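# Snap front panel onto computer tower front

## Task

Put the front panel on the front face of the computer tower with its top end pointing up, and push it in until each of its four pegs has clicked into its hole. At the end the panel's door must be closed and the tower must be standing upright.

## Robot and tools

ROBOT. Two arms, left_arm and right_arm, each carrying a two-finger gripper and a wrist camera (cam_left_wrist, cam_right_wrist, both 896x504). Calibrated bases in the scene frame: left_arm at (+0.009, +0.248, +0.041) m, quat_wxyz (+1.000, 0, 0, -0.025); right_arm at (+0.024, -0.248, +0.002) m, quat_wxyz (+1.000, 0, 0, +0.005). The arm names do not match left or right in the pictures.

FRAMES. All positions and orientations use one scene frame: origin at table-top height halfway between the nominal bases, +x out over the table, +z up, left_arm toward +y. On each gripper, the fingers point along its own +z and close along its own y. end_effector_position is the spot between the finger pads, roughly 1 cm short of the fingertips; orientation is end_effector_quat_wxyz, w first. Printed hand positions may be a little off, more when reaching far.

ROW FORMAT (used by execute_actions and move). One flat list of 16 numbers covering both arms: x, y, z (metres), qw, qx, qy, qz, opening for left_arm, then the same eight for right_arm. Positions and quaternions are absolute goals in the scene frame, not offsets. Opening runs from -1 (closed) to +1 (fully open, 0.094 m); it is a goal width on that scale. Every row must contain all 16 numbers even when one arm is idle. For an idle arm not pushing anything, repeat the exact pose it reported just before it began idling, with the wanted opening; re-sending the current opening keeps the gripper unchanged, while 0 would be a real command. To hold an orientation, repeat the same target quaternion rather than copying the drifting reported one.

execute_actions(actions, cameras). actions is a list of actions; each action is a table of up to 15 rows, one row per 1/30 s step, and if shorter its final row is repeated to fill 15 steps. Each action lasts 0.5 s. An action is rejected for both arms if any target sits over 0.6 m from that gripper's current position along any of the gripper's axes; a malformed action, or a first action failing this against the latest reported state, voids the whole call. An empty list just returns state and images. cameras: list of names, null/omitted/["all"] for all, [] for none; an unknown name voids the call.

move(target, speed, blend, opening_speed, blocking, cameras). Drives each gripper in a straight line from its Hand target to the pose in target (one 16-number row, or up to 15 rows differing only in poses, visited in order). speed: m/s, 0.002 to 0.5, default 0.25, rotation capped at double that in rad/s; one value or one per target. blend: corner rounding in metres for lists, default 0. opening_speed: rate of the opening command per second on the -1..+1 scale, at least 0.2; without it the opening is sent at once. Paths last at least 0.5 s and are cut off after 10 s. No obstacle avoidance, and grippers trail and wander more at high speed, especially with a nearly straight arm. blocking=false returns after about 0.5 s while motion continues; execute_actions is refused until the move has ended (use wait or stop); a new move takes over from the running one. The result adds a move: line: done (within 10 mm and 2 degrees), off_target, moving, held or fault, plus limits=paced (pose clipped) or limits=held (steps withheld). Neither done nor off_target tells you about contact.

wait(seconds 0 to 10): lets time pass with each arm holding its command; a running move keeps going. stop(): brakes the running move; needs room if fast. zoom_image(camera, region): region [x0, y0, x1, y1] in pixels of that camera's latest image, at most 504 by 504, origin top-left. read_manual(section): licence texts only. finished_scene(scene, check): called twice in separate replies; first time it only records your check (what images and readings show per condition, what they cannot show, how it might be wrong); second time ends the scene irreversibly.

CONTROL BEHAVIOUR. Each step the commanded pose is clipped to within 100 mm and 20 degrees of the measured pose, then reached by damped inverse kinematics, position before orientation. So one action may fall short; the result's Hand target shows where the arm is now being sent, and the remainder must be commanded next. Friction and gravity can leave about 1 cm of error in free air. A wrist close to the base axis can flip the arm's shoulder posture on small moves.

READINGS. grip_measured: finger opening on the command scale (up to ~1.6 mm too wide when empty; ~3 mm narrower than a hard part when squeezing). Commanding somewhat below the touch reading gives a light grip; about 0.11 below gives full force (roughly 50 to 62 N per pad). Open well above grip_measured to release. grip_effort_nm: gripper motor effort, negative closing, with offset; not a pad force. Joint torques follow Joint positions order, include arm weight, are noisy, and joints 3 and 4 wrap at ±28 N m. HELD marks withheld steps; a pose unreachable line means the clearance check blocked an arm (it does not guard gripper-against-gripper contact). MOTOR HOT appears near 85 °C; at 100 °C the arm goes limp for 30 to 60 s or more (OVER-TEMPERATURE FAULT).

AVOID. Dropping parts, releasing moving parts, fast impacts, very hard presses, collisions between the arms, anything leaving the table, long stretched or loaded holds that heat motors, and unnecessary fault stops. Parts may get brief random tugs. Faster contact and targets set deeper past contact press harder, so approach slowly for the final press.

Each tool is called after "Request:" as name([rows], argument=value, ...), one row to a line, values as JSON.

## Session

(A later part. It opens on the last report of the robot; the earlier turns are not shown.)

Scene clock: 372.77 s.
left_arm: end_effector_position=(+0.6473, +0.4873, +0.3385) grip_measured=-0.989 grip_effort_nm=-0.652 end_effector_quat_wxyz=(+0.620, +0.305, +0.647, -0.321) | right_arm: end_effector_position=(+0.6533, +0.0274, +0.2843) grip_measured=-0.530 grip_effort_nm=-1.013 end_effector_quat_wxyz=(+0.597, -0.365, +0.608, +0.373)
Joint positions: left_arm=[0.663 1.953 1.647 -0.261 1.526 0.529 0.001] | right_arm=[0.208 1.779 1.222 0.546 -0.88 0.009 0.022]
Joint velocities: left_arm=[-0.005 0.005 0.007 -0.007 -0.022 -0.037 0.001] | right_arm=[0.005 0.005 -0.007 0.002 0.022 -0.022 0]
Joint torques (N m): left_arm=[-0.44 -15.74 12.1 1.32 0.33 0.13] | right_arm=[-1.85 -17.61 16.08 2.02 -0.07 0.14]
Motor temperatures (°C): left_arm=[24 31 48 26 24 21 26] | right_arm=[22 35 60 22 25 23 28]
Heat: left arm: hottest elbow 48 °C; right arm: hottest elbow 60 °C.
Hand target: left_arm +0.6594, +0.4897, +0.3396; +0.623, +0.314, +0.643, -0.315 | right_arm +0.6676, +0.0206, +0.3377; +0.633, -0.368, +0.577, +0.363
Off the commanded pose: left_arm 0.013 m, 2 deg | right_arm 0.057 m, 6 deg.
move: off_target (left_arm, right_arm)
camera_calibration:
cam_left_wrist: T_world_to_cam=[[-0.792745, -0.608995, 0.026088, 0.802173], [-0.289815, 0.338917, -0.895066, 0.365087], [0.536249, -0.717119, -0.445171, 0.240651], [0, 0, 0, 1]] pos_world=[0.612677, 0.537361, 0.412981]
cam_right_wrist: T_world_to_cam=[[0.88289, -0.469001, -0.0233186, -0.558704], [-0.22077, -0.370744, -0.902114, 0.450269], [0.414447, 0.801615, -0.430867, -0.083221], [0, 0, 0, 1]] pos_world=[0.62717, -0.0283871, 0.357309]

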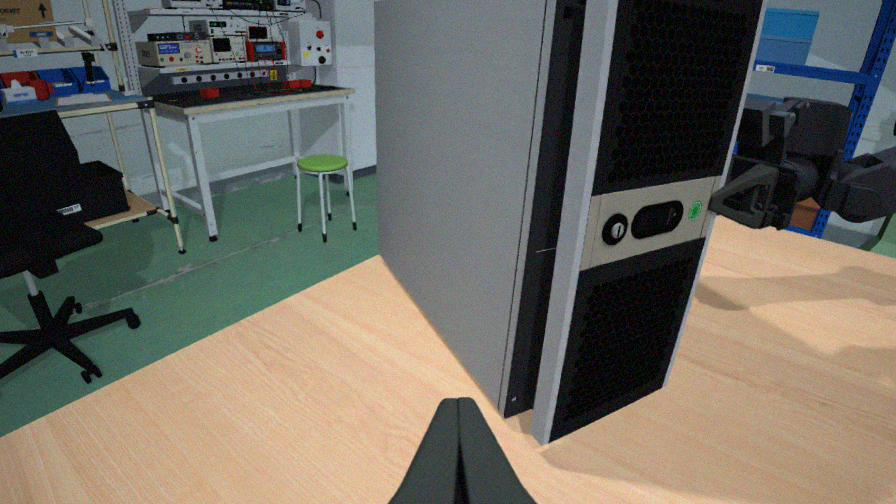

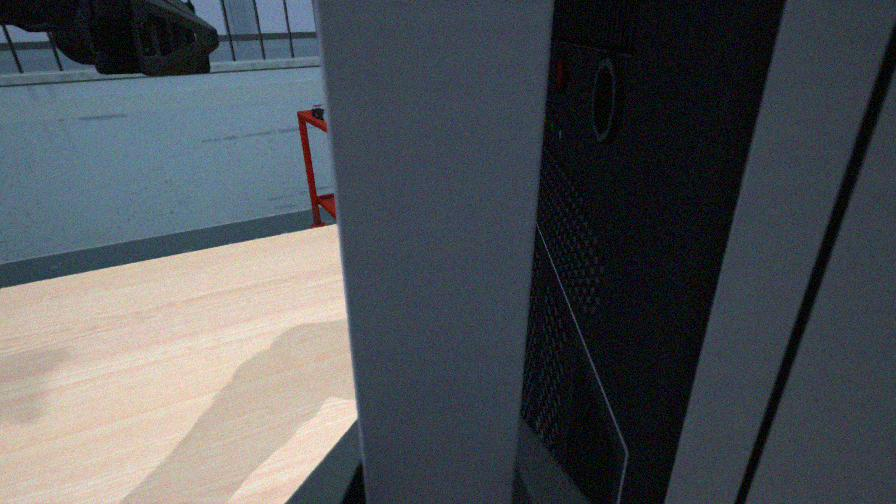

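Request:
move(target=[0.66,0.49,0.34,0.618,0.319,0.646,-0.316,-1,0.677,0.042,0.341,0.633,-0.369,0.577,0.363,-0.8], speed=0.05)

Request:
zoom_image(camera="cam_left_wrist", region=[460, 320, 740, 490])

Request:
zoom_image(camera="cam_left_wrist", region=[520, 0, 800, 160])

Scene clock: 381.83 s.
left_arm: end_effector_position=(+0.6475, +0.4874, +0.3395) grip_measured=-0.989 grip_effort_nm=-0.652 end_effector_quat_wxyz=(+0.620, +0.306, +0.647, -0.320) | right_arm: end_effector_position=(+0.6606, +0.0356, +0.2900) grip_measured=-0.530 grip_effort_nm=-1.018 end_effector_quat_wxyz=(+0.603, -0.365, +0.605, +0.369)
Joint positions: left_arm=[0.663 1.953 1.651 -0.27 1.525 0.537 0.001] | right_arm=[0.221 1.793 1.251 0.543 -0.86 0.008 0.022]
Joint velocities: left_arm=[-0.015 -0.005 0.007 -0.007 -0.022 0.051 -0.001] | right_arm=[0.015 -0.005 -0.002 -0.017 0.051 0.081 0]
Joint torques (N m): left_arm=[-0.85 -15.85 11.82 1.36 0.33 0.13] | right_arm=[-1.03 -17.26 16.55 1.33 0.39 0.1]
Motor temperatures (°C): left_arm=[24 31 48 26 24 21 26] | right_arm=[22 36 61 22 25 23 28]
Heat: left arm: hottest elbow 48 °C; right arm: hottest elbow 61 °C.
Hand target: left_arm +0.6594, +0.4898, +0.3398; +0.623, +0.315, +0.643, -0.315 | right_arm +0.6724, +0.0402, +0.3408; +0.633, -0.368, +0.576, +0.363
Off the commanded pose: left_arm 0.013 m, 2 deg | right_arm 0.054 m, 5 deg.
move: off_target (left_arm, right_arm)
camera_calibration:
cam_left_wrist: T_world_to_cam=[[-0.792702, -0.609145, 0.0237892, 0.803227], [-0.288449, 0.340418, -0.894937, 0.36432], [0.537048, -0.716281, -0.445557, 0.240292], [0, 0, 0, 1]] pos_world=[0.612759, 0.537377, 0.414]
cam_right_wrist: T_world_to_cam=[[0.879532, -0.475677, -0.0124315, -0.561914], [-0.211183, -0.366803, -0.906012, 0.454717], [0.426409, 0.799492, -0.42307, -0.100428], [0, 0, 0, 1]] pos_world=[0.633074, -0.0202066, 0.362505]

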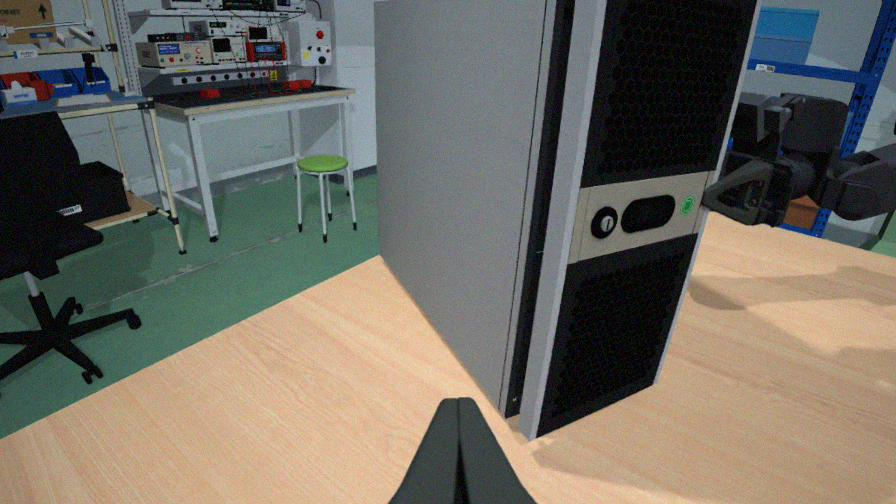

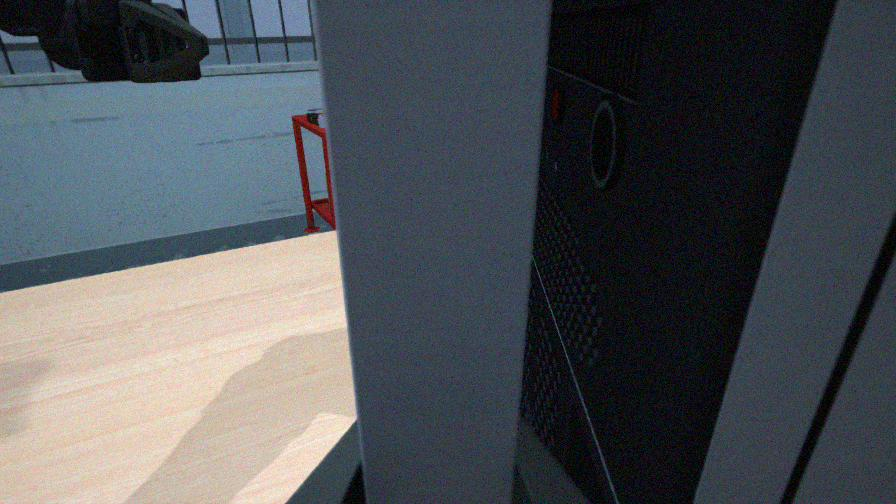

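Scaled by 1.800 from the camera's 896x504 image, which has a finer 1280x720 frame.

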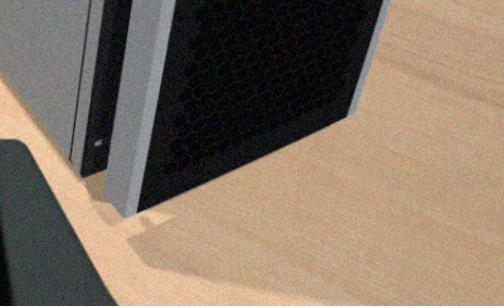

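Scaled by 1.800 from the camera's 896x504 image, which has a finer 1280x720 frame.

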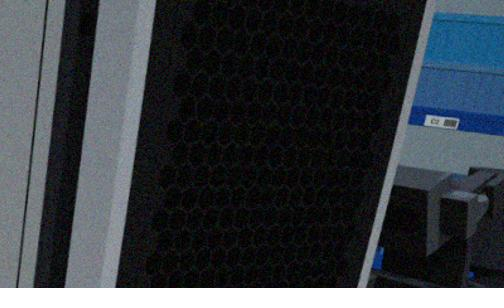

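Request:
move(target=[0.66,0.49,0.34,0.618,0.319,0.646,-0.316,-1,0.690,0.034,0.341,0.633,-0.369,0.577,0.363,-0.8], speed=0.04, cameras=["cam_left_wrist"])

Request:
zoom_image(camera="cam_left_wrist", region=[460, 320, 740, 490])

Request:
zoom_image(camera="cam_left_wrist", region=[520, 0, 800, 160])

Scene clock: 390.00 s.
left_arm: end_effector_position=(+0.6474, +0.4874, +0.3391) grip_measured=-0.989 grip_effort_nm=-0.652 end_effector_quat_wxyz=(+0.620, +0.306, +0.647, -0.321) | right_arm: end_effector_position=(+0.6658, +0.0394, +0.2914) grip_measured=-0.530 grip_effort_nm=-1.013 end_effector_quat_wxyz=(+0.602, -0.374, +0.598, +0.374)
Joint positions: left_arm=[0.663 1.953 1.651 -0.277 1.525 0.542 0.001] | right_arm=[0.221 1.812 1.281 0.538 -0.883 0.001 0.022]
Joint velocities: left_arm=[-0.015 0.005 -0.007 -0.032 -0.051 -0.051 0.001] | right_arm=[0.005 -0.005 0.022 0.002 -0.022 -0.037 0]
Joint torques (N m): left_arm=[-0.67 -15.62 12 1.25 0.37 0.12] | right_arm=[-1.73 -16.91 16.91 1.16 0.58 0.22]
Motor temperatures (°C): left_arm=[24 31 48 26 24 21 26] | right_arm=[22 36 61 22 25 23 28]
Heat: left arm: hottest elbow 48 °C; right arm: hottest elbow 61 °C.
Hand target: left_arm +0.6594, +0.4898, +0.3396; +0.623, +0.315, +0.643, -0.315 | right_arm +0.6849, +0.0322, +0.3409; +0.633, -0.368, +0.576, +0.363
Off the commanded pose: left_arm 0.013 m, 2 deg | right_arm 0.055 m, 5 deg.
move: off_target (left_arm, right_arm)
camera_calibration:
cam_left_wrist: T_world_to_cam=[[-0.792765, -0.609033, 0.0245484, 0.80286], [-0.289071, 0.34021, -0.894816, 0.36446], [0.536621, -0.716475, -0.44576, 0.240576], [0, 0, 0, 1]] pos_world=[0.612736, 0.537342, 0.413654]
Images, in order (width x height): cam_left_wrist 896x504.

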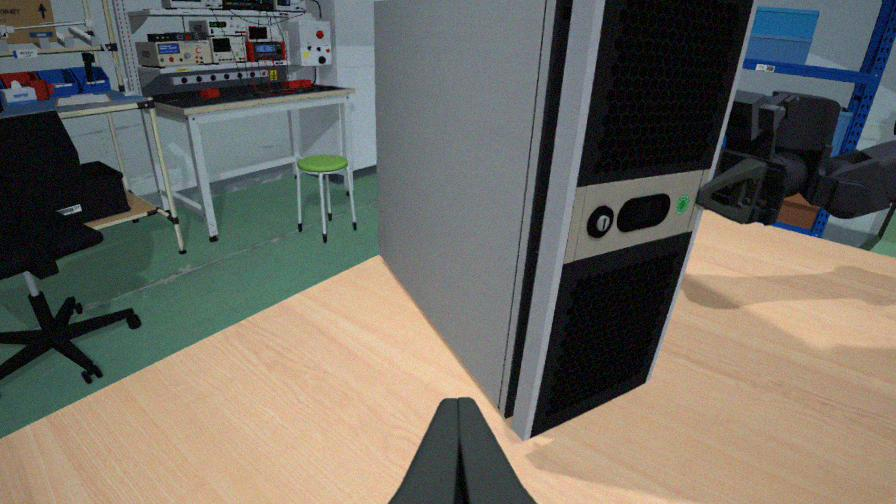

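Scaled by 1.800 from the camera's 896x504 image, which has a finer 1280x720 frame.

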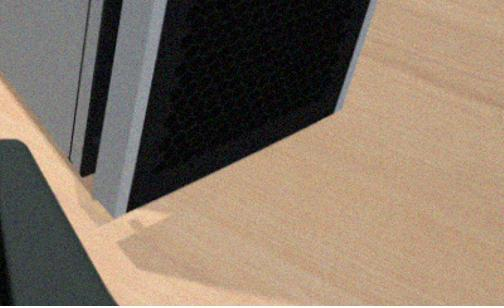

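Scaled by 1.800 from the camera's 896x504 image, which has a finer 1280x720 frame.

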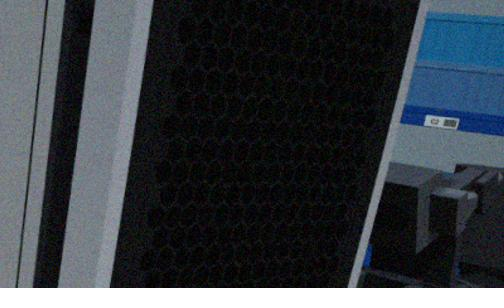

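Request:
move(target=[0.66,0.49,0.34,0.618,0.319,0.646,-0.316,-1,0.690,0.020,0.342,0.633,-0.369,0.577,0.363,-0.8], speed=0.04, cameras=["cam_left_wrist"])

Request:
zoom_image(camera="cam_left_wrist", region=[460, 320, 740, 490])

Request:
zoom_image(camera="cam_left_wrist", region=[520, 0, 800, 160])

Scene clock: 400.10 s.
left_arm: end_effector_position=(+0.6473, +0.4873, +0.3389) grip_measured=-0.989 grip_effort_nm=-0.657 end_effector_quat_wxyz=(+0.620, +0.306, +0.647, -0.321) | right_arm: end_effector_position=(+0.6646, +0.0385, +0.2916) grip_measured=-0.530 grip_effort_nm=-1.013 end_effector_quat_wxyz=(+0.600, -0.378, +0.596, +0.377)
Joint positions: left_arm=[0.663 1.953 1.651 -0.281 1.525 0.546 0.001] | right_arm=[0.218 1.812 1.281 0.538 -0.897 0.001 0.022]
Joint velocities: left_arm=[0.015 0.015 0.007 0.002 -0.037 0.051 0] | right_arm=[-0.015 0.005 0.002 0.012 0.037 0.066 0.001]
Joint torques (N m): left_arm=[-0.5 -15.74 12.11 1.47 0.35 0.16] | right_arm=[-3.6 -17.9 16.25 1.24 0.28 0.26]
Motor temperatures (°C): left_arm=[24 31 47 26 24 21 26] | right_arm=[22 37 58 22 25 23 28]
Heat: left arm: hottest elbow 47 °C; right arm: hottest elbow 58 °C.
Hand target: left_arm +0.6594, +0.4897, +0.3397; +0.623, +0.315, +0.643, -0.315 | right_arm +0.6851, +0.0187, +0.3420; +0.633, -0.369, +0.576, +0.363
Off the commanded pose: left_arm 0.013 m, 2 deg | right_arm 0.059 m, 5 deg.
move: off_target (left_arm, right_arm)
camera_calibration:
cam_left_wrist: T_world_to_cam=[[-0.792813, -0.608955, 0.0249275, 0.802543], [-0.289395, 0.340145, -0.894736, 0.36441], [0.536375, -0.716572, -0.4459, 0.240707], [0, 0, 0, 1]] pos_world=[0.612616, 0.537244, 0.413376]
Images, in order (width x height): cam_left_wrist 896x504.

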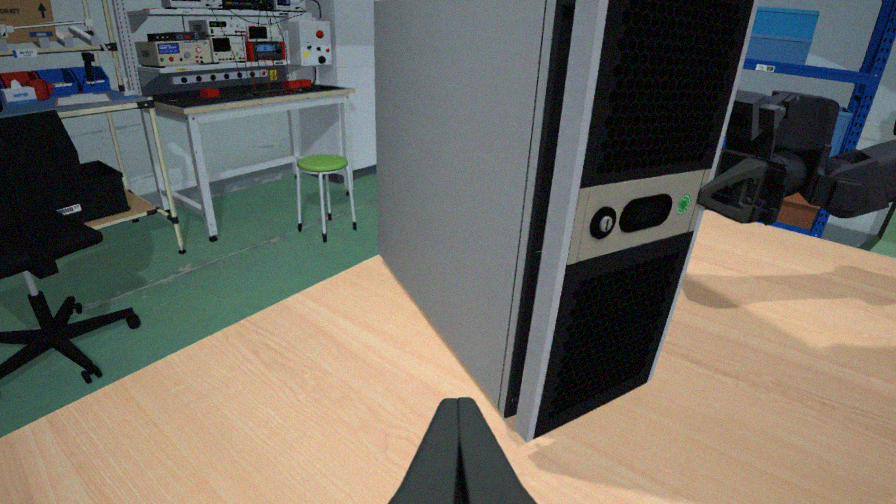

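Scaled by 1.800 from the camera's 896x504 image, which has a finer 1280x720 frame.

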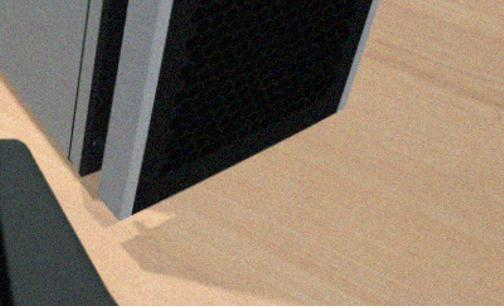

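Scaled by 1.800 from the camera's 896x504 image, which has a finer 1280x720 frame.

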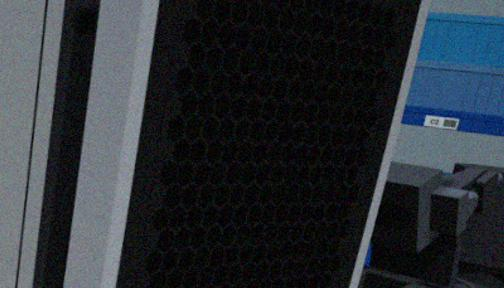

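Request:
move(target=[0.66,0.49,0.34,0.618,0.319,0.646,-0.316,-1,0.684,0.012,0.342,0.637,-0.367,0.575,0.358,-0.8], speed=0.04, cameras=["cam_left_wrist"])

Request:
zoom_image(camera="cam_left_wrist", region=[460, 320, 740, 490])

Request:
zoom_image(camera="cam_left_wrist", region=[520, 0, 800, 160])

Scene clock: 409.10 s.
left_arm: end_effector_position=(+0.6475, +0.4874, +0.3395) grip_measured=-0.989 grip_effort_nm=-0.657 end_effector_quat_wxyz=(+0.620, +0.306, +0.647, -0.320) | right_arm: end_effector_position=(+0.6647, +0.0377, +0.2916) grip_measured=-0.530 grip_effort_nm=-1.018 end_effector_quat_wxyz=(+0.600, -0.378, +0.596, +0.377)
Joint positions: left_arm=[0.663 1.953 1.654 -0.285 1.525 0.548 0.001] | right_arm=[0.216 1.812 1.281 0.538 -0.9 0.001 0.022]
Joint velocities: left_arm=[0.005 -0.015 -0.002 -0.007 -0.007 0.066 -0.001] | right_arm=[-0.024 -0.015 0.007 0.012 -0.081 -0.081 0]
Joint torques (N m): left_arm=[-0.38 -15.56 12.04 1.21 0.36 0.12] | right_arm=[-4.19 -19.14 13.91 2.13 0.39 0.2]
Motor temperatures (°C): left_arm=[24 31 47 26 24 21 26] | right_arm=[22 37 57 22 24 23 28]
Heat: left arm: hottest elbow 47 °C; right arm: hottest elbow 57 °C.
Hand target: left_arm +0.6594, +0.4897, +0.3396; +0.623, +0.315, +0.643, -0.315 | right_arm +0.6803, +0.0116, +0.3415; +0.637, -0.367, +0.575, +0.358
Off the commanded pose: left_arm 0.013 m, 2 deg | right_arm 0.060 m, 5 deg.
move: off_target (left_arm, right_arm)
camera_calibration:
cam_left_wrist: T_world_to_cam=[[-0.792875, -0.60892, 0.0237829, 0.803252], [-0.28859, 0.340827, -0.894736, 0.364153], [0.536717, -0.716278, -0.445962, 0.240646], [0, 0, 0, 1]] pos_world=[0.61281, 0.537372, 0.414036]
Images, in order (width x height): cam_left_wrist 896x504.

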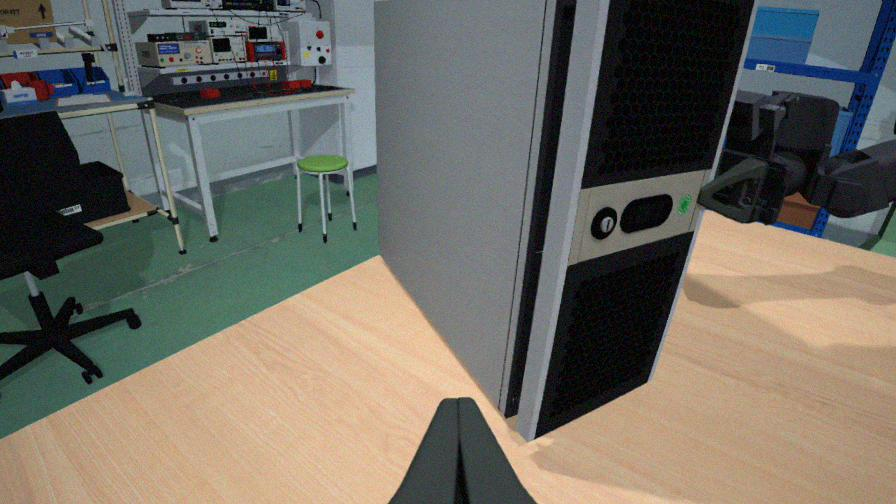

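Scaled by 1.800 from the camera's 896x504 image, which has a finer 1280x720 frame.

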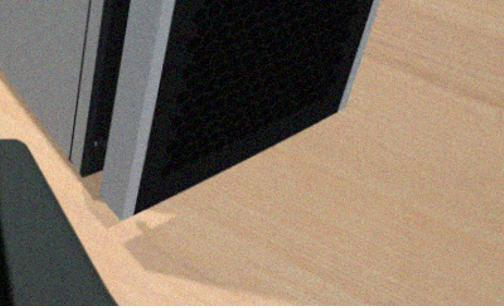

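Scaled by 1.800 from the camera's 896x504 image, which has a finer 1280x720 frame.

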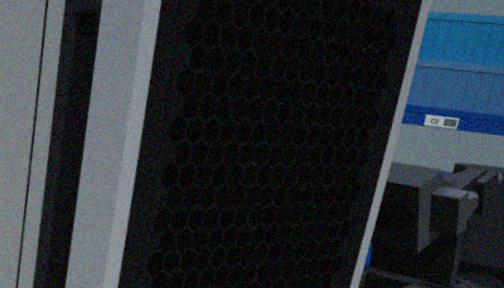

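Request:
move([
  [0.66,0.49,0.34,0.618,0.319,0.646,-0.316,-1,0.658,0.010,0.342,0.637,-0.367,0.575,0.358,-0.8],
  [0.66,0.49,0.34,0.618,0.319,0.646,-0.316,-1,0.692,0.020,0.342,0.635,-0.368,0.576,0.360,-0.8],
], speed=0.05, cameras=["cam_left_wrist"])

Request:
zoom_image(camera="cam_left_wrist", region=[460, 320, 740, 490])

Request:
zoom_image(camera="cam_left_wrist", region=[520, 0, 800, 160])

Scene clock: 418.00 s.
left_arm: end_effector_position=(+0.6472, +0.4872, +0.3389) grip_measured=-0.989 grip_effort_nm=-0.657 end_effector_quat_wxyz=(+0.620, +0.306, +0.648, -0.321) | right_arm: end_effector_position=(+0.6618, +0.0308, +0.2922) grip_measured=-0.530 grip_effort_nm=-1.018 end_effector_quat_wxyz=(+0.601, -0.378, +0.595, +0.376)
Joint positions: left_arm=[0.663 1.953 1.655 -0.296 1.525 0.558 0.001] | right_arm=[0.206 1.802 1.267 0.545 -0.908 0.001 0.022]
Joint velocities: left_arm=[0.005 0.015 -0.007 0.002 0.022 0.007 0] | right_arm=[-0.005 0.015 -0.007 -0.012 -0.007 0.007 -0.001]
Joint torques (N m): left_arm=[-0.5 -15.85 12.14 1.22 0.34 0.15] | right_arm=[-3.31 -16.73 17.44 1.17 0.93 0.25]
Motor temperatures (°C): left_arm=[24 32 46 26 25 21 26] | right_arm=[22 38 57 22 24 23 28]
Heat: left arm: hottest elbow 46 °C; right arm: hottest elbow 57 °C.
Hand target: left_arm +0.6593, +0.4897, +0.3397; +0.622, +0.315, +0.644, -0.315 | right_arm +0.6859, +0.0178, +0.3420; +0.635, -0.367, +0.576, +0.361
Off the commanded pose: left_arm 0.013 m, 2 deg | right_arm 0.059 m, 5 deg.
move: off_target (left_arm, right_arm)
camera_calibration:
cam_left_wrist: T_world_to_cam=[[-0.792981, -0.608721, 0.0253025, 0.802278], [-0.289812, 0.340357, -0.89452, 0.364558], [0.535901, -0.71667, -0.446311, 0.241234], [0, 0, 0, 1]] pos_world=[0.612567, 0.537169, 0.41347]
Images, in order (width x height): cam_left_wrist 896x504.

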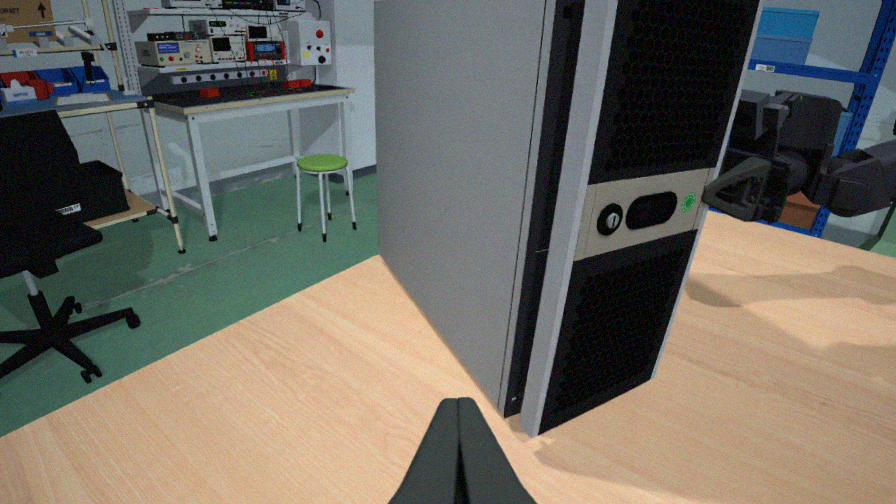

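Scaled by 1.800 from the camera's 896x504 image, which has a finer 1280x720 frame.

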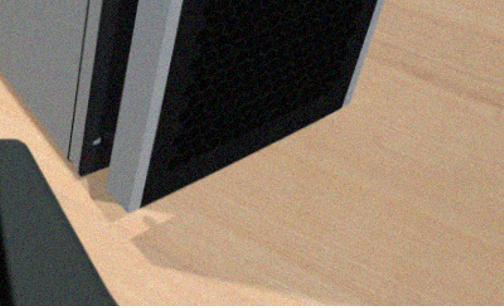

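Scaled by 1.800 from the camera's 896x504 image, which has a finer 1280x720 frame.

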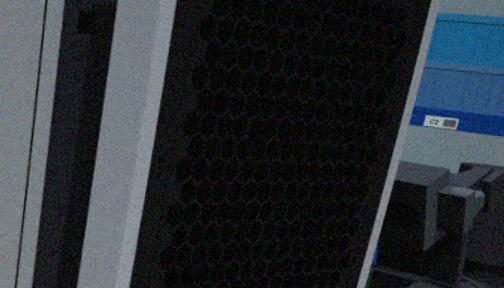

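Request:
move(target=[0.66,0.49,0.34,0.618,0.319,0.646,-0.316,-1,0.709,0.019,0.342,0.640,-0.360,0.582,0.353,-0.8], speed=0.04, cameras=["cam_left_wrist"])

Request:
zoom_image(camera="cam_left_wrist", region=[460, 320, 740, 490])

Request:
zoom_image(camera="cam_left_wrist", region=[520, 0, 800, 160])

Scene clock: 425.97 s.
left_arm: end_effector_position=(+0.6474, +0.4873, +0.3394) grip_measured=-0.989 grip_effort_nm=-0.652 end_effector_quat_wxyz=(+0.620, +0.306, +0.647, -0.321) | right_arm: end_effector_position=(+0.6677, +0.0403, +0.2924) grip_measured=-0.530 grip_effort_nm=-1.018 end_effector_quat_wxyz=(+0.599, -0.380, +0.594, +0.379)
Joint positions: left_arm=[0.663 1.954 1.657 -0.3 1.525 0.561 0.001] | right_arm=[0.218 1.822 1.297 0.533 -0.905 0.001 0.022]
Joint velocities: left_arm=[-0.005 -0.015 0.002 0.007 0.007 0.11 -0.001] | right_arm=[-0.005 0.005 0.002 -0.002 -0.066 0.007 0]
Joint torques (N m): left_arm=[-0.5 -15.68 12.12 1.1 0.36 0.15] | right_arm=[-3.84 -16.5 18.21 1.26 1.7 0.24]
Motor temperatures (°C): left_arm=[24 32 46 26 25 21 26] | right_arm=[22 37 59 22 25 23 28]
Heat: left arm: hottest elbow 46 °C; right arm: hottest elbow 59 °C.
Hand target: left_arm +0.6593, +0.4897, +0.3396; +0.622, +0.315, +0.644, -0.315 | right_arm +0.7009, +0.0159, +0.3422; +0.640, -0.359, +0.580, +0.353
Off the commanded pose: left_arm 0.013 m, 2 deg | right_arm 0.068 m, 6 deg.
move: off_target (left_arm, right_arm)
camera_calibration:
cam_left_wrist: T_world_to_cam=[[-0.793048, -0.608665, 0.0245387, 0.802757], [-0.289294, 0.340868, -0.894493, 0.364365], [0.536082, -0.716475, -0.446408, 0.241244], [0, 0, 0, 1]] pos_world=[0.612707, 0.537255, 0.413917]
Images, in order (width x height): cam_left_wrist 896x504.

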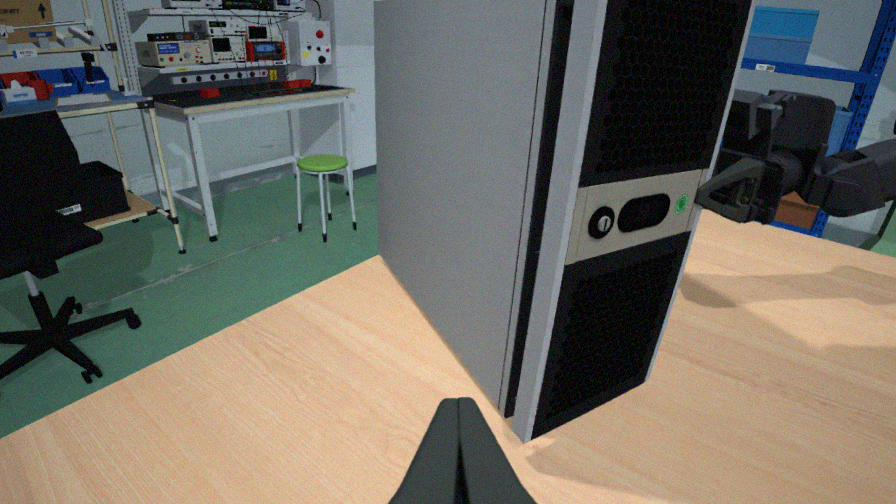

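Scaled by 1.800 from the camera's 896x504 image, which has a finer 1280x720 frame.

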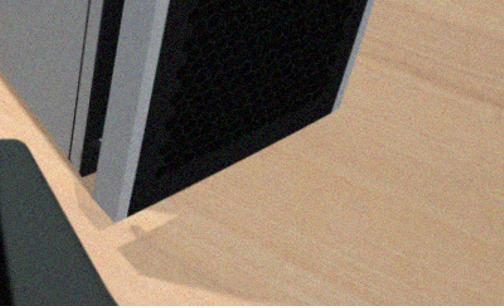

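Scaled by 1.800 from the camera's 896x504 image, which has a finer 1280x720 frame.

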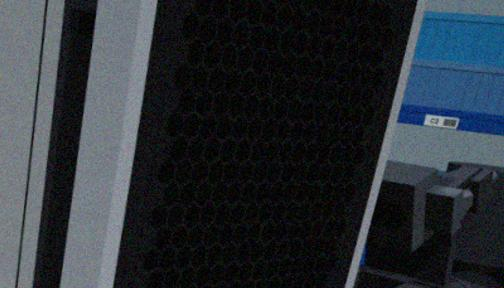

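Request:
move([
  [0.66,0.49,0.34,0.618,0.319,0.646,-0.316,-1,0.658,0.010,0.342,0.640,-0.360,0.582,0.353,-0.8],
  [0.66,0.49,0.34,0.618,0.319,0.646,-0.316,-1,0.685,0.028,0.342,0.640,-0.360,0.582,0.353,-0.8],
], speed=0.05, cameras=["cam_left_wrist"])

Request:
zoom_image(camera="cam_left_wrist", region=[460, 320, 740, 490])

Request:
zoom_image(camera="cam_left_wrist", region=[520, 0, 800, 160])

Scene clock: 437.07 s.
left_arm: end_effector_position=(+0.6475, +0.4874, +0.3396) grip_measured=-0.989 grip_effort_nm=-0.652 end_effector_quat_wxyz=(+0.620, +0.306, +0.647, -0.320) | right_arm: end_effector_position=(+0.6610, +0.0302, +0.2924) grip_measured=-0.530 grip_effort_nm=-1.018 end_effector_quat_wxyz=(+0.607, -0.366, +0.605, +0.363)
Joint positions: left_arm=[0.663 1.955 1.659 -0.307 1.525 0.567 0.001] | right_arm=[0.213 1.785 1.247 0.539 -0.859 -0.003 0.022]
Joint velocities: left_arm=[-0.015 0.005 -0.002 -0.017 -0.022 0.022 -0.001] | right_arm=[-0.005 0.005 0.007 -0.022 -0.037 -0.007 0]
Joint torques (N m): left_arm=[-0.67 -15.62 11.95 1.24 0.38 0.13] | right_arm=[-2.26 -16.97 16.92 1.55 0.77 0.24]
Motor temperatures (°C): left_arm=[24 32 46 26 25 21 26] | right_arm=[22 37 61 22 26 23 28]
Heat: left arm: hottest elbow 46 °C; right arm: hottest elbow 61 °C.
Hand target: left_arm +0.6594, +0.4897, +0.3396; +0.622, +0.315, +0.644, -0.315 | right_arm +0.6796, +0.0259, +0.3417; +0.639, -0.359, +0.581, +0.353
Off the commanded pose: left_arm 0.013 m, 2 deg | right_arm 0.055 m, 5 deg.
move: off_target (left_arm, right_arm)
camera_calibration:
cam_left_wrist: T_world_to_cam=[[-0.793163, -0.60856, 0.0233926, 0.803395], [-0.288527, 0.341668, -0.894436, 0.363652], [0.536326, -0.716182, -0.446584, 0.24109], [0, 0, 0, 1]] pos_world=[0.612844, 0.537331, 0.414137]
Images, in order (width x height): cam_left_wrist 896x504.

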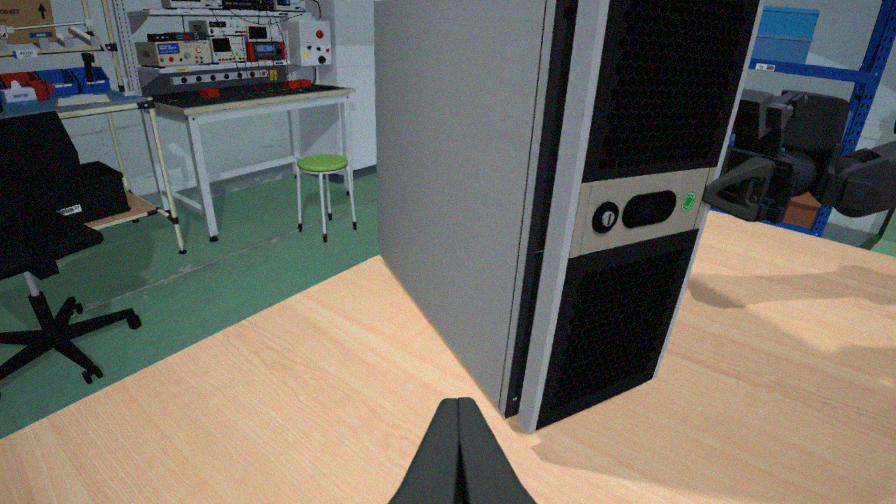

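Scaled by 1.800 from the camera's 896x504 image, which has a finer 1280x720 frame.

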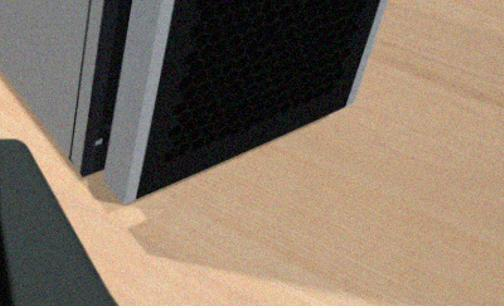

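Scaled by 1.800 from the camera's 896x504 image, which has a finer 1280x720 frame.

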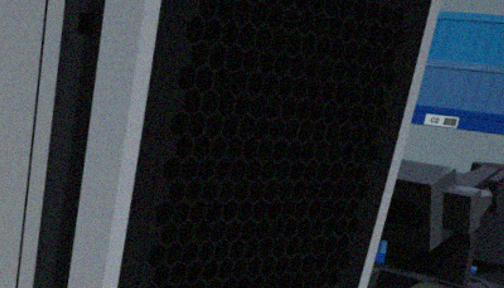

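Request:
move([
  [0.66,0.49,0.34,0.618,0.319,0.646,-0.316,-1,0.690,0.036,0.342,0.636,-0.3645,0.5795,0.3575,-0.8],
  [0.66,0.49,0.34,0.618,0.319,0.646,-0.316,-1,0.712,0.023,0.342,0.636,-0.3645,0.5795,0.3575,-0.8],
], speed=0.04, cameras=["cam_left_wrist"])

Request:
zoom_image(camera="cam_left_wrist", region=[460, 320, 740, 490])

Request:
zoom_image(camera="cam_left_wrist", region=[520, 0, 800, 160])

Scene clock: 453.97 s.
left_arm: end_effector_position=(+0.6474, +0.4873, +0.3393) grip_measured=-0.989 grip_effort_nm=-0.652 end_effector_quat_wxyz=(+0.620, +0.306, +0.648, -0.320) | right_arm: end_effector_position=(+0.6705, +0.0455, +0.2921) grip_measured=-0.530 grip_effort_nm=-1.013 end_effector_quat_wxyz=(+0.596, -0.385, +0.592, +0.382)
Joint positions: left_arm=[0.663 1.955 1.66 -0.314 1.525 0.573 0.001] | right_arm=[0.223 1.834 1.317 0.522 -0.913 -0.003 0.022]
Joint velocities: left_arm=[-0.005 -0.015 -0.007 -0.027 0.007 0.125 0] | right_arm=[-0.015 -0.005 0.007 -0.002 -0.007 0.037 0.001]
Joint torques (N m): left_arm=[-0.85 -15.68 12 1.33 0.38 0.13] | right_arm=[-3.84 -17.2 18.4 1.32 1.55 0.32]
Motor temperatures (°C): left_arm=[24 32 46 26 25 21 26] | right_arm=[22 37 59 22 25 23 28]
Heat: left arm: hottest elbow 46 °C; right arm: hottest elbow 59 °C.
Hand target: left_arm +0.6594, +0.4897, +0.3397; +0.622, +0.315, +0.644, -0.315 | right_arm +0.7039, +0.0199, +0.3422; +0.636, -0.364, +0.578, +0.358
Off the commanded pose: left_arm 0.013 m, 2 deg | right_arm 0.069 m, 6 deg.
move: off_target (left_arm, right_arm)
camera_calibration:
cam_left_wrist: T_world_to_cam=[[-0.793036, -0.608696, 0.0241434, 0.802943], [-0.289364, 0.341527, -0.894219, 0.363905], [0.536062, -0.716134, -0.446978, 0.241241], [0, 0, 0, 1]] pos_world=[0.612744, 0.537226, 0.413854]
Images, in order (width x height): cam_left_wrist 896x504.

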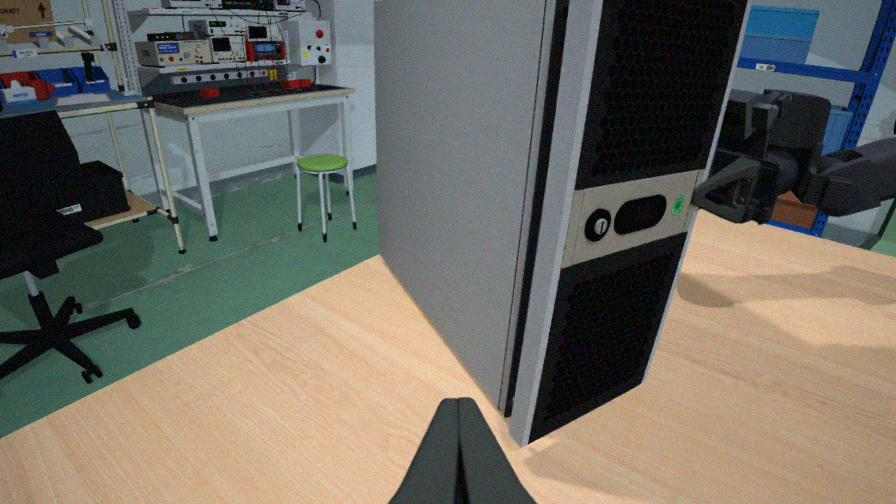

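Scaled by 1.800 from the camera's 896x504 image, which has a finer 1280x720 frame.

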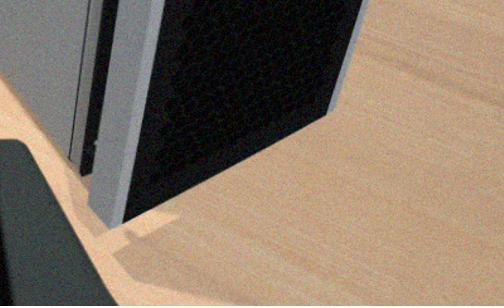

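Scaled by 1.800 from the camera's 896x504 image, which has a finer 1280x720 frame.

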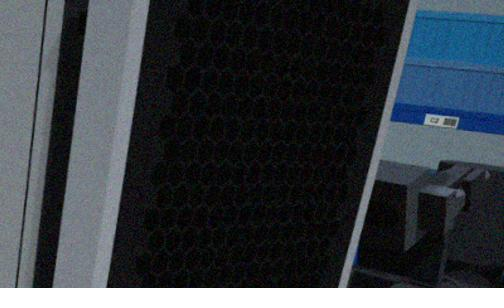

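Request:
move([
  [0.66,0.49,0.55,0.618,0.319,0.646,-0.316,-1,0.655,0.010,0.342,0.640,-0.360,0.582,0.353,-0.8],
  [0.66,0.49,0.55,0.618,0.319,0.646,-0.316,-1,0.684,0.032,0.342,0.638,-0.362,0.580,0.355,-0.8],
], speed=0.1, cameras=["cam_left_wrist"])

Scene clock: 465.37 s.
left_arm: end_effector_position=(+0.6561, +0.4935, +0.5442) grip_measured=-0.989 grip_effort_nm=-0.652 end_effector_quat_wxyz=(+0.623, +0.302, +0.646, -0.322) | right_arm: end_effector_position=(+0.6619, +0.0322, +0.2916) grip_measured=-0.530 grip_effort_nm=-1.009 end_effector_quat_wxyz=(+0.607, -0.366, +0.604, +0.364)
Joint positions: left_arm=[0.663 1.927 2.112 -0.538 1.525 0.314 0.001] | right_arm=[0.216 1.79 1.251 0.541 -0.859 -0.003 0.022]
Joint velocities: left_arm=[-0.005 0.005 0.007 -0.007 -0.022 0.037 0.001] | right_arm=[-0.015 -0.024 0.017 0.002 -0.007 -0.007 0.001]
Joint torques (N m): left_arm=[-0.62 -16.21 12.33 1.21 0.38 0.1] | right_arm=[-1.73 -16.85 16.87 1.42 0.72 0.25]
Motor temperatures (°C): left_arm=[24 32 46 26 25 21 26] | right_arm=[22 36 61 22 26 23 28]
Heat: left arm: hottest elbow 46 °C; right arm: hottest elbow 61 °C.
Hand target: left_arm +0.6631, +0.4923, +0.5497; +0.626, +0.313, +0.640, -0.317 | right_arm +0.6788, +0.0301, +0.3419; +0.638, -0.362, +0.579, +0.356
Off the commanded pose: left_arm 0.008 m, 2 deg | right_arm 0.055 m, 5 deg.
move: off_target (right_arm)
camera_calibration:
cam_left_wrist: T_world_to_cam=[[-0.78978, -0.612762, 0.0277558, 0.806545], [-0.288101, 0.33062, -0.898715, 0.55458], [0.541522, -0.717783, -0.437655, 0.324726], [0, 0, 0, 1]] pos_world=[0.620922, 0.543948, 0.618141]
Images, in order (width x height): cam_left_wrist 896x504.

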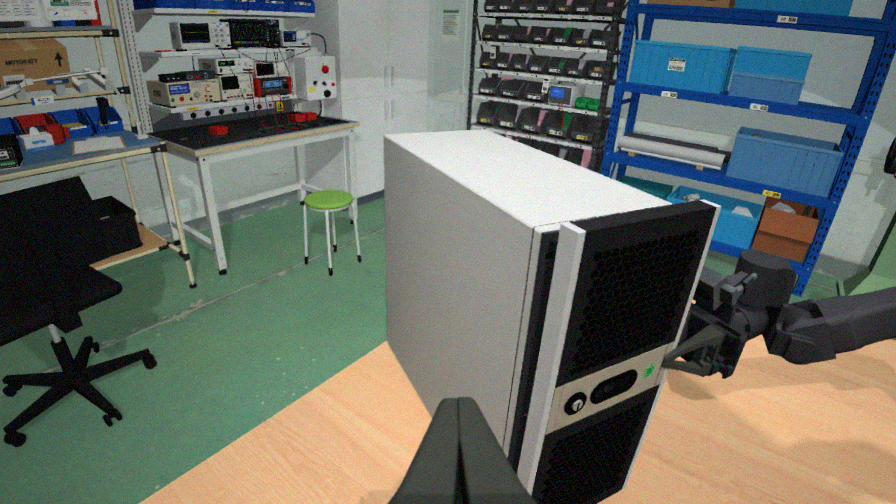

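Request:
zoom_image(camera="cam_left_wrist", region=[500, 170, 740, 310])

Scaled by 2.100 from the camera's 896x504 image, which has a finer 1280x720 frame.

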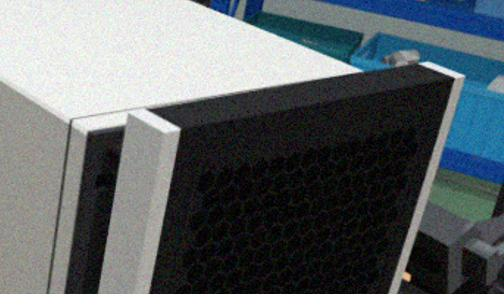

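Request:
zoom_image(camera="cam_left_wrist", region=[530, 215, 580, 265])

Request:
move(target=[0.70,0.45,0.50,0.618,0.319,0.646,-0.316,-1,0.665,0.010,0.342,0.638,-0.362,0.580,0.355,-0.8], speed=0.1, cameras=["cam_left_wrist"])

Request:
zoom_image(camera="cam_left_wrist", region=[460, 160, 660, 300])

Scaled by 10.080 from the camera's 896x504 image, which has a finer 1280x720 frame.

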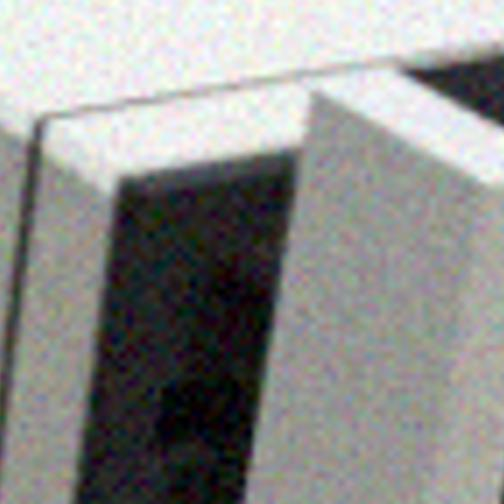

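Scene clock: 496.67 s.
left_arm: end_effector_position=(+0.6906, +0.4470, +0.5163) grip_measured=-0.989 grip_effort_nm=-0.652 end_effector_quat_wxyz=(+0.622, +0.327, +0.642, -0.307) | right_arm: end_effector_position=(+0.6607, +0.0308, +0.2916) grip_measured=-0.530 grip_effort_nm=-1.013 end_effector_quat_wxyz=(+0.605, -0.370, +0.602, +0.367)
Joint positions: left_arm=[0.577 1.934 2.053 -0.443 1.452 0.334 0.001] | right_arm=[0.212 1.79 1.251 0.541 -0.874 -0.003 0.022]
Joint velocities: left_arm=[-0.015 -0.034 -0.012 0.007 -0.051 0.051 0] | right_arm=[-0.005 -0.005 -0.007 0.022 0.037 -0.022 0]
Joint torques (N m): left_arm=[-0.21 -16.32 8.92 2.04 0.13 -0.07] | right_arm=[-3.66 -20.07 11.04 2.45 0.17 0.22]
Motor temperatures (°C): left_arm=[24 31 48 26 25 21 26] | right_arm=[22 37 65 22 25 23 28]
Heat: left arm: hottest elbow 48 °C; right arm: hottest elbow 65 °C.
Hand target: left_arm +0.6994, +0.4498, +0.4993; +0.617, +0.319, +0.647, -0.315 | right_arm +0.6637, +0.0105, +0.3411; +0.638, -0.362, +0.580, +0.355
Off the commanded pose: left_arm 0.019 m, 2 deg | right_arm 0.055 m, 5 deg.
move: off_target (left_arm, right_arm)
camera_calibration:
cam_left_wrist: T_world_to_cam=[[-0.800977, -0.598213, -0.0240257, 0.834074], [-0.256486, 0.37913, -0.889087, 0.506365], [0.540972, -0.705976, -0.457108, 0.265593], [0, 0, 0, 1]] pos_world=[0.654271, 0.494478, 0.591646]
Images, in order (width x height): cam_left_wrist 896x504.

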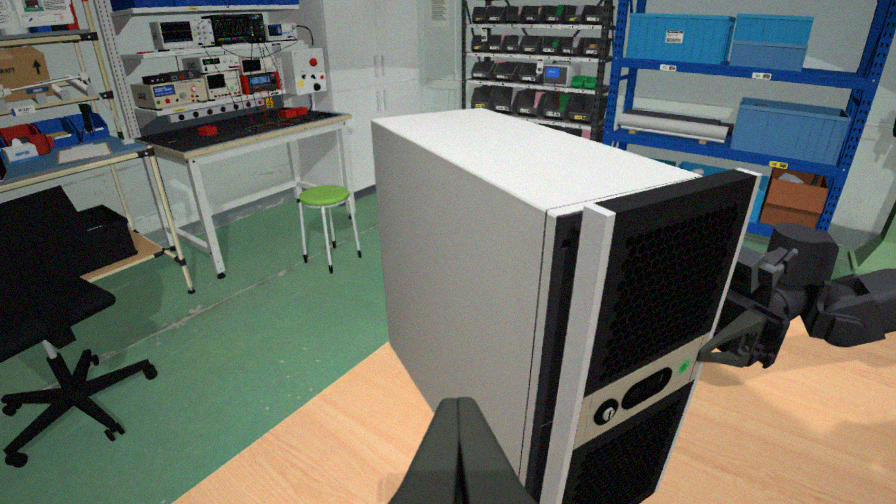

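Scaled by 2.520 from the camera's 896x504 image, which has a finer 1280x720 frame.

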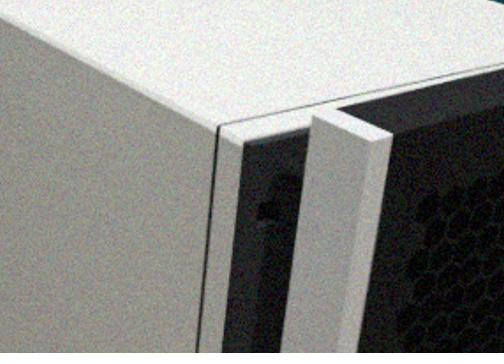

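Request:
zoom_image(camera="cam_left_wrist", region=[545, 205, 595, 265])

Scaled by 8.400 from the camera's 896x504 image, which has a finer 1280x720 frame.

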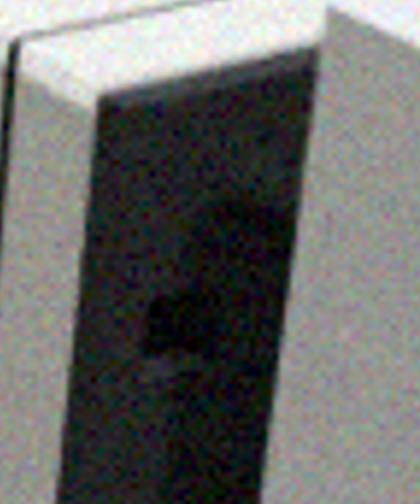

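Request:
move(target=[0.70,0.45,0.50,0.618,0.319,0.646,-0.316,-1,0.680,0.030,0.327,0.638,-0.362,0.580,0.355,-0.8], speed=0.05, cameras=["cam_left_wrist"])

Request:
zoom_image(camera="cam_left_wrist", region=[500, 170, 640, 270])

Scene clock: 510.67 s.
left_arm: end_effector_position=(+0.6910, +0.4472, +0.5159) grip_measured=-0.989 grip_effort_nm=-0.647 end_effector_quat_wxyz=(+0.622, +0.327, +0.642, -0.308) | right_arm: end_effector_position=(+0.6628, +0.0336, +0.2872) grip_measured=-0.530 grip_effort_nm=-1.023 end_effector_quat_wxyz=(+0.608, -0.368, +0.602, +0.365)
Joint positions: left_arm=[0.577 1.934 2.05 -0.431 1.452 0.325 0.001] | right_arm=[0.217 1.801 1.251 0.557 -0.862 -0.001 0.022]
Joint velocities: left_arm=[-0.005 -0.024 0.007 -0.002 -0.081 -0.051 -0.001] | right_arm=[0.005 -0.005 -0.002 0.017 -0.007 0.007 0]
Joint torques (N m): left_arm=[0.09 -16.21 8.79 2.14 0.21 -0.09] | right_arm=[-2.14 -16.85 14.42 2.26 0.75 0.2]
Motor temperatures (°C): left_arm=[24 32 46 26 24 21 26] | right_arm=[22 37 62 22 25 23 28]
Heat: left arm: hottest elbow 46 °C; right arm: hottest elbow 62 °C.
Hand target: left_arm +0.6992, +0.4498, +0.4999; +0.617, +0.319, +0.646, -0.316 | right_arm +0.6769, +0.0290, +0.3270; +0.638, -0.362, +0.580, +0.356
Off the commanded pose: left_arm 0.019 m, 1 deg | right_arm 0.043 m, 4 deg.
move: off_target (left_arm, right_arm)
camera_calibration:
cam_left_wrist: T_world_to_cam=[[-0.800766, -0.598528, -0.0232125, 0.834035], [-0.256675, 0.377903, -0.889555, 0.506967], [0.541195, -0.706367, -0.456239, 0.264951], [0, 0, 0, 1]] pos_world=[0.654603, 0.494762, 0.591216]
Images, in order (width x height): cam_left_wrist 896x504.

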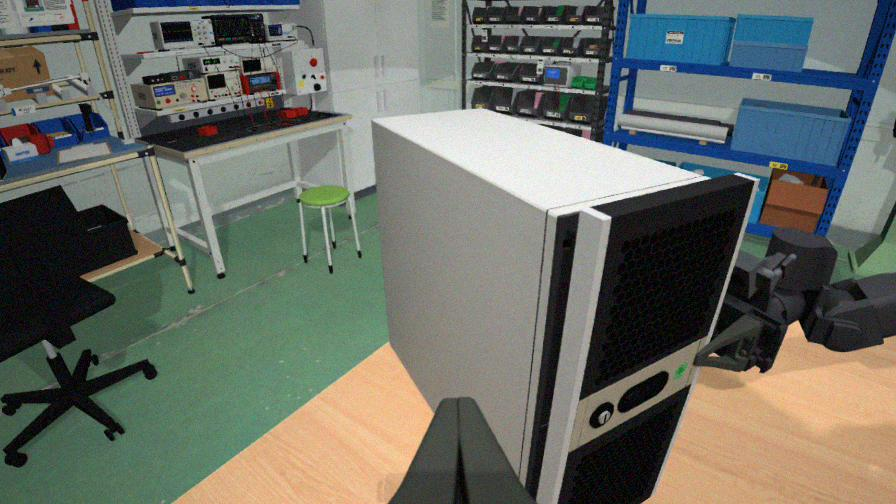

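Scaled by 3.600 from the camera's 896x504 image, which has a finer 1280x720 frame.

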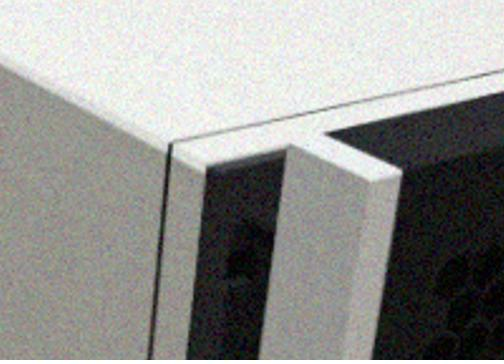

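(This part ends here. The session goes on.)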